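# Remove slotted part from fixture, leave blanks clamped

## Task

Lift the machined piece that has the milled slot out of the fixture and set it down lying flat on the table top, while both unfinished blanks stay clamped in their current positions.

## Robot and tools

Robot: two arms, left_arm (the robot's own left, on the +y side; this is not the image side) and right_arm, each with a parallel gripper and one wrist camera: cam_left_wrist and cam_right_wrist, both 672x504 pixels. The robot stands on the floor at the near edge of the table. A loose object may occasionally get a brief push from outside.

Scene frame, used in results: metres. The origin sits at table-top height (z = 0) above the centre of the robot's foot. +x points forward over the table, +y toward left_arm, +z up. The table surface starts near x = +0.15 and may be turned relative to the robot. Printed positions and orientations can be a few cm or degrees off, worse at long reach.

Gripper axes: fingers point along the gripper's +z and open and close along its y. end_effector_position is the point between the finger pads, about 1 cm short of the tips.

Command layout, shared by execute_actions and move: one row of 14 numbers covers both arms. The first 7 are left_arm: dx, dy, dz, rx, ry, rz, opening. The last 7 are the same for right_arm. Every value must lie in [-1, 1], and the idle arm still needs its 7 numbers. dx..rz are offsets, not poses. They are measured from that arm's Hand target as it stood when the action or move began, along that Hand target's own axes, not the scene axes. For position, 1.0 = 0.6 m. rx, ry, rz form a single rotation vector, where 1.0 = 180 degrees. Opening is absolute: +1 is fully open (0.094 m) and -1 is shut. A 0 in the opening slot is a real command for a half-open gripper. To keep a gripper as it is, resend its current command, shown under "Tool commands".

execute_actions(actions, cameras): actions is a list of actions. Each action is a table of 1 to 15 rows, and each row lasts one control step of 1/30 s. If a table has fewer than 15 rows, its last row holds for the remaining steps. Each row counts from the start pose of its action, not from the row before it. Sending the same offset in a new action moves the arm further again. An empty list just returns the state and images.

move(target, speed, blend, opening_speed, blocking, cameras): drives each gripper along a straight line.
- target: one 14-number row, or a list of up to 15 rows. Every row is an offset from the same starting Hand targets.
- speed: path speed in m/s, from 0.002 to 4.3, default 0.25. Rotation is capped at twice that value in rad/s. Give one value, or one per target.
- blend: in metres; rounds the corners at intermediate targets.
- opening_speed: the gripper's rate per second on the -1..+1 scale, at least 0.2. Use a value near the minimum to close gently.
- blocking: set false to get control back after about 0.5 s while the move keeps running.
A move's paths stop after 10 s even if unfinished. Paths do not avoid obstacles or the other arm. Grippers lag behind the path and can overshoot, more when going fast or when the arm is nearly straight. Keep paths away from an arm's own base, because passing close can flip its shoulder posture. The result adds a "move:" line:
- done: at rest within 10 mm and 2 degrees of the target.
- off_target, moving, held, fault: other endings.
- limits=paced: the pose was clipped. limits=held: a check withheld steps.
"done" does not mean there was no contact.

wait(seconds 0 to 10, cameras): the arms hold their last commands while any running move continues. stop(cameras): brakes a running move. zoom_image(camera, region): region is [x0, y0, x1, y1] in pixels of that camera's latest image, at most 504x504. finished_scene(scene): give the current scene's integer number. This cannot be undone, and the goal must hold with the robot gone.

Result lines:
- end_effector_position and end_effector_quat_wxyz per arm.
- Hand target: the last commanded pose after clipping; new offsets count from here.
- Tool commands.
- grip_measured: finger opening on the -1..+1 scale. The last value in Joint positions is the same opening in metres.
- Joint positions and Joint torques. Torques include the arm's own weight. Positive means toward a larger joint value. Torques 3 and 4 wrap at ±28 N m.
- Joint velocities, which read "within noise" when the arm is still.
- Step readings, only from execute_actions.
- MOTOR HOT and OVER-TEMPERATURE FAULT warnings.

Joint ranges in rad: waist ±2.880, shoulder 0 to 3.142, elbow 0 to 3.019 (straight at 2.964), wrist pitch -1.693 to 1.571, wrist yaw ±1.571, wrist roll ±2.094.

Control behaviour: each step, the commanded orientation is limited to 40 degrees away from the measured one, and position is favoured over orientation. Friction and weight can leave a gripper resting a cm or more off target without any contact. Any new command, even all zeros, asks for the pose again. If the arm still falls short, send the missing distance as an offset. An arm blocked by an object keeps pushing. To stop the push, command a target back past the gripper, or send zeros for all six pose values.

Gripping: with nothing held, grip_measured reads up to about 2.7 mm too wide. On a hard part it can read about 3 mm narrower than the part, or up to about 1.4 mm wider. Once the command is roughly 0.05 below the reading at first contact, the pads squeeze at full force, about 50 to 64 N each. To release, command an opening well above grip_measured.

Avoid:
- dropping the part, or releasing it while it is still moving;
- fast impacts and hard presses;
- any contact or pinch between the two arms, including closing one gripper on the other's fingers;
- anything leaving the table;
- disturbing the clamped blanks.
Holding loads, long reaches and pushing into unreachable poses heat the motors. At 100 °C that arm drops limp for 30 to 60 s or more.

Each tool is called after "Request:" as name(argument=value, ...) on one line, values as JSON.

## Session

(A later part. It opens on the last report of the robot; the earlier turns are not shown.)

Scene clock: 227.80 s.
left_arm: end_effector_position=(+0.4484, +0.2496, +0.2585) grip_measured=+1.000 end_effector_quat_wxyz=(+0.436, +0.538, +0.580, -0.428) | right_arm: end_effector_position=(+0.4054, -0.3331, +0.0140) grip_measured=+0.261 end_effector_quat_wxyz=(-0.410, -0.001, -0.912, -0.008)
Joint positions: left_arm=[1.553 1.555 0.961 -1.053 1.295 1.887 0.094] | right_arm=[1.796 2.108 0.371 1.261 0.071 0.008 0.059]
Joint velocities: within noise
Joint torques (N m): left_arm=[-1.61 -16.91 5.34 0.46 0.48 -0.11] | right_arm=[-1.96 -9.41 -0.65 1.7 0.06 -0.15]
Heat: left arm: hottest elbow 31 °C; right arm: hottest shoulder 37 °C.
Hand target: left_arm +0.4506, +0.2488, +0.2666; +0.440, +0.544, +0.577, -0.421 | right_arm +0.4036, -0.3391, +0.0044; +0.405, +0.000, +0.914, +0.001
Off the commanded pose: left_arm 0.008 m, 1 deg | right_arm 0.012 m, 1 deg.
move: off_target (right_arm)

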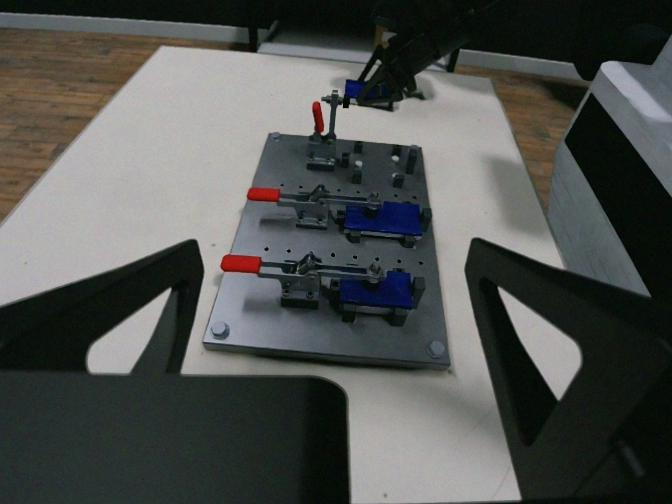

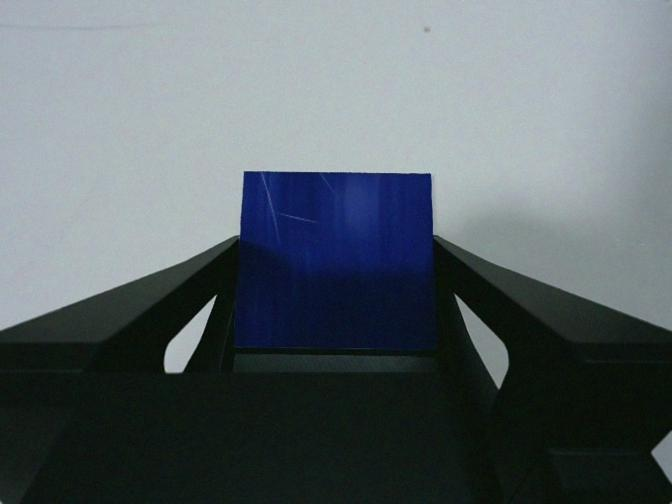

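Request:
move(target=[0,0,0,0,0,0,1,0,0,0,0,0,0,0.3], speed=0.05, opening_speed=0.2)

Request:
zoom_image(camera="cam_left_wrist", region=[330, 40, 430, 120])

Scene clock: 230.70 s.
left_arm: end_effector_position=(+0.4484, +0.2496, +0.2585) grip_measured=+1.000 end_effector_quat_wxyz=(+0.436, +0.538, +0.580, -0.428) | right_arm: end_effector_position=(+0.4078, -0.3330, +0.0136) grip_measured=+0.298 end_effector_quat_wxyz=(-0.412, -0.001, -0.911, -0.008)
Joint positions: left_arm=[1.553 1.555 0.961 -1.053 1.295 1.887 0.094] | right_arm=[1.796 2.111 0.377 1.263 0.071 0.006 0.061]
Joint velocities: within noise
Joint torques (N m): left_arm=[-1.67 -16.85 5.35 0.47 0.48 -0.1] | right_arm=[-1.96 -9.64 -0.99 1.65 0.06 -0.14]
Heat: left arm: hottest elbow 31 °C; right arm: hottest shoulder 37 °C.
Hand target: left_arm +0.4506, +0.2488, +0.2666; +0.440, +0.544, +0.577, -0.421 | right_arm +0.4036, -0.3391, +0.0044; +0.405, +0.000, +0.914, +0.001
Off the commanded pose: left_arm 0.008 m, 1 deg | right_arm 0.012 m, 1 deg.
move: off_target (right_arm)

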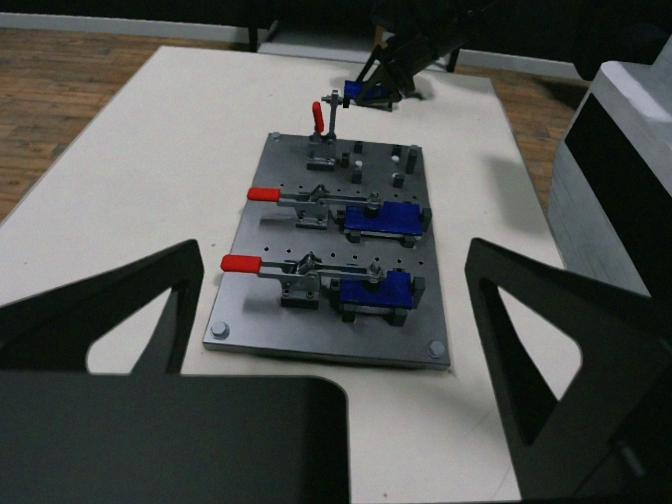

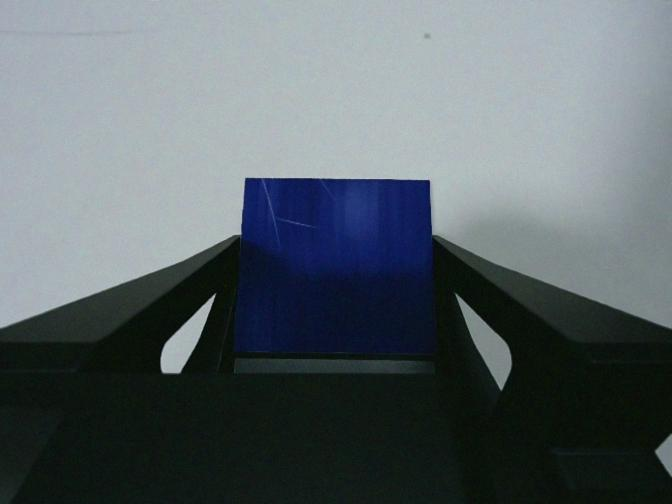

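Scaled by 5.040.

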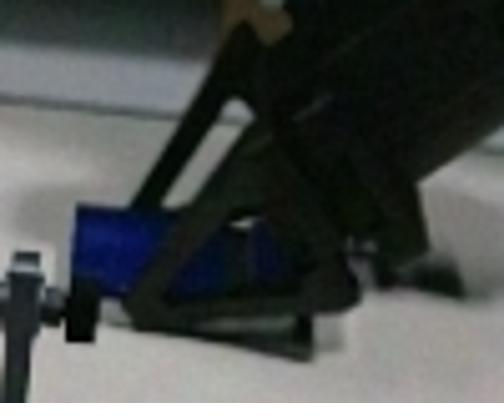

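Request:
move(target=[[0,0,0,0,0,0,1,0,0,0,0,0,0,0.6],[0,0,0,0,0,0,1,-0.1235,0,-0.112,0,0,0,0.6]], speed=0.1, opening_speed=0.5)

Request:
zoom_image(camera="cam_left_wrist", region=[330, 40, 430, 120])

Scene clock: 234.40 s.
left_arm: end_effector_position=(+0.4484, +0.2496, +0.2585) grip_measured=+1.000 end_effector_quat_wxyz=(+0.436, +0.538, +0.580, -0.428) | right_arm: end_effector_position=(+0.4035, -0.3407, +0.1014) grip_measured=+0.598 end_effector_quat_wxyz=(-0.404, -0.003, -0.915, -0.001)
Joint positions: left_arm=[1.553 1.555 0.961 -1.053 1.295 1.887 0.094] | right_arm=[1.796 1.624 0.261 0.875 0.085 0.006 0.075]
Joint velocities: within noise
Joint torques (N m): left_arm=[-1.55 -16.91 5.35 0.43 0.48 -0.11] | right_arm=[-0.62 -11.05 1.07 0.79 0.18 -0.06]
Heat: left arm: hottest elbow 31 °C; right arm: hottest shoulder 37 °C.
Hand target: left_arm +0.4506, +0.2488, +0.2666; +0.440, +0.544, +0.577, -0.421 | right_arm +0.4037, -0.3392, +0.1044; +0.405, +0.000, +0.914, +0.001
Off the commanded pose: left_arm 0.008 m, 1 deg | right_arm 0.003 m, 0 deg.
move: done

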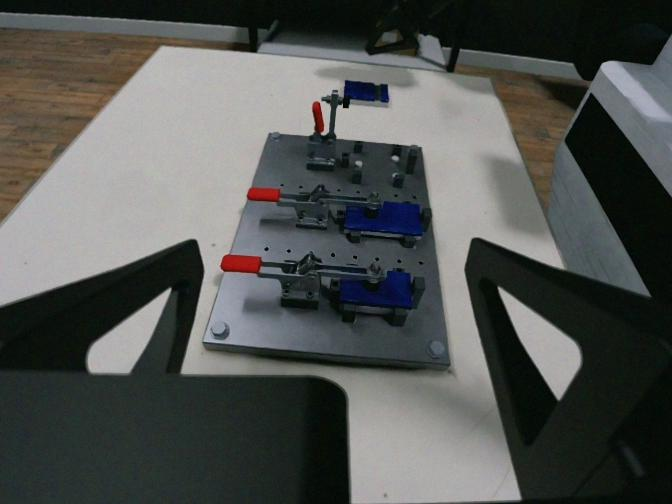

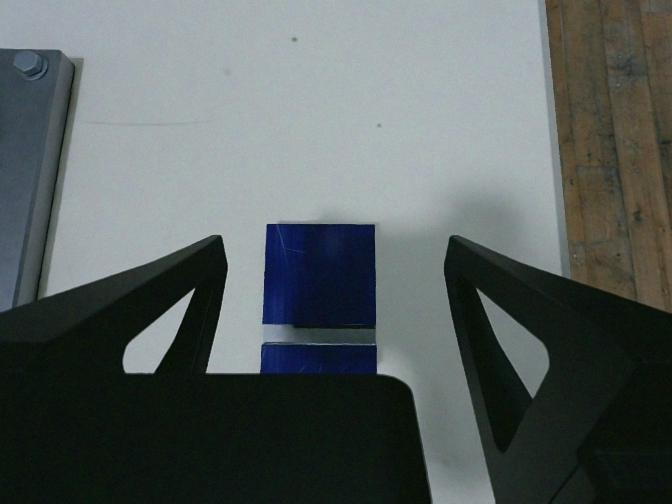

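Scaled by 5.040.

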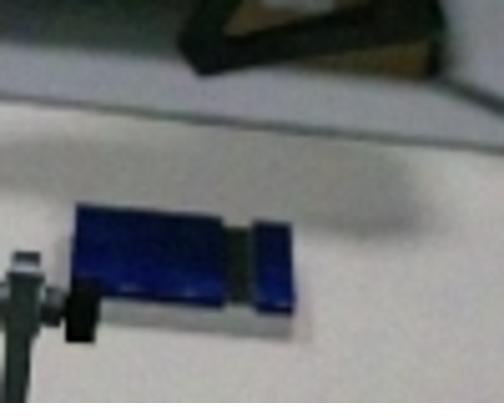

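Request:
finished_scene(scene=1)

The scene is finished: the task was done.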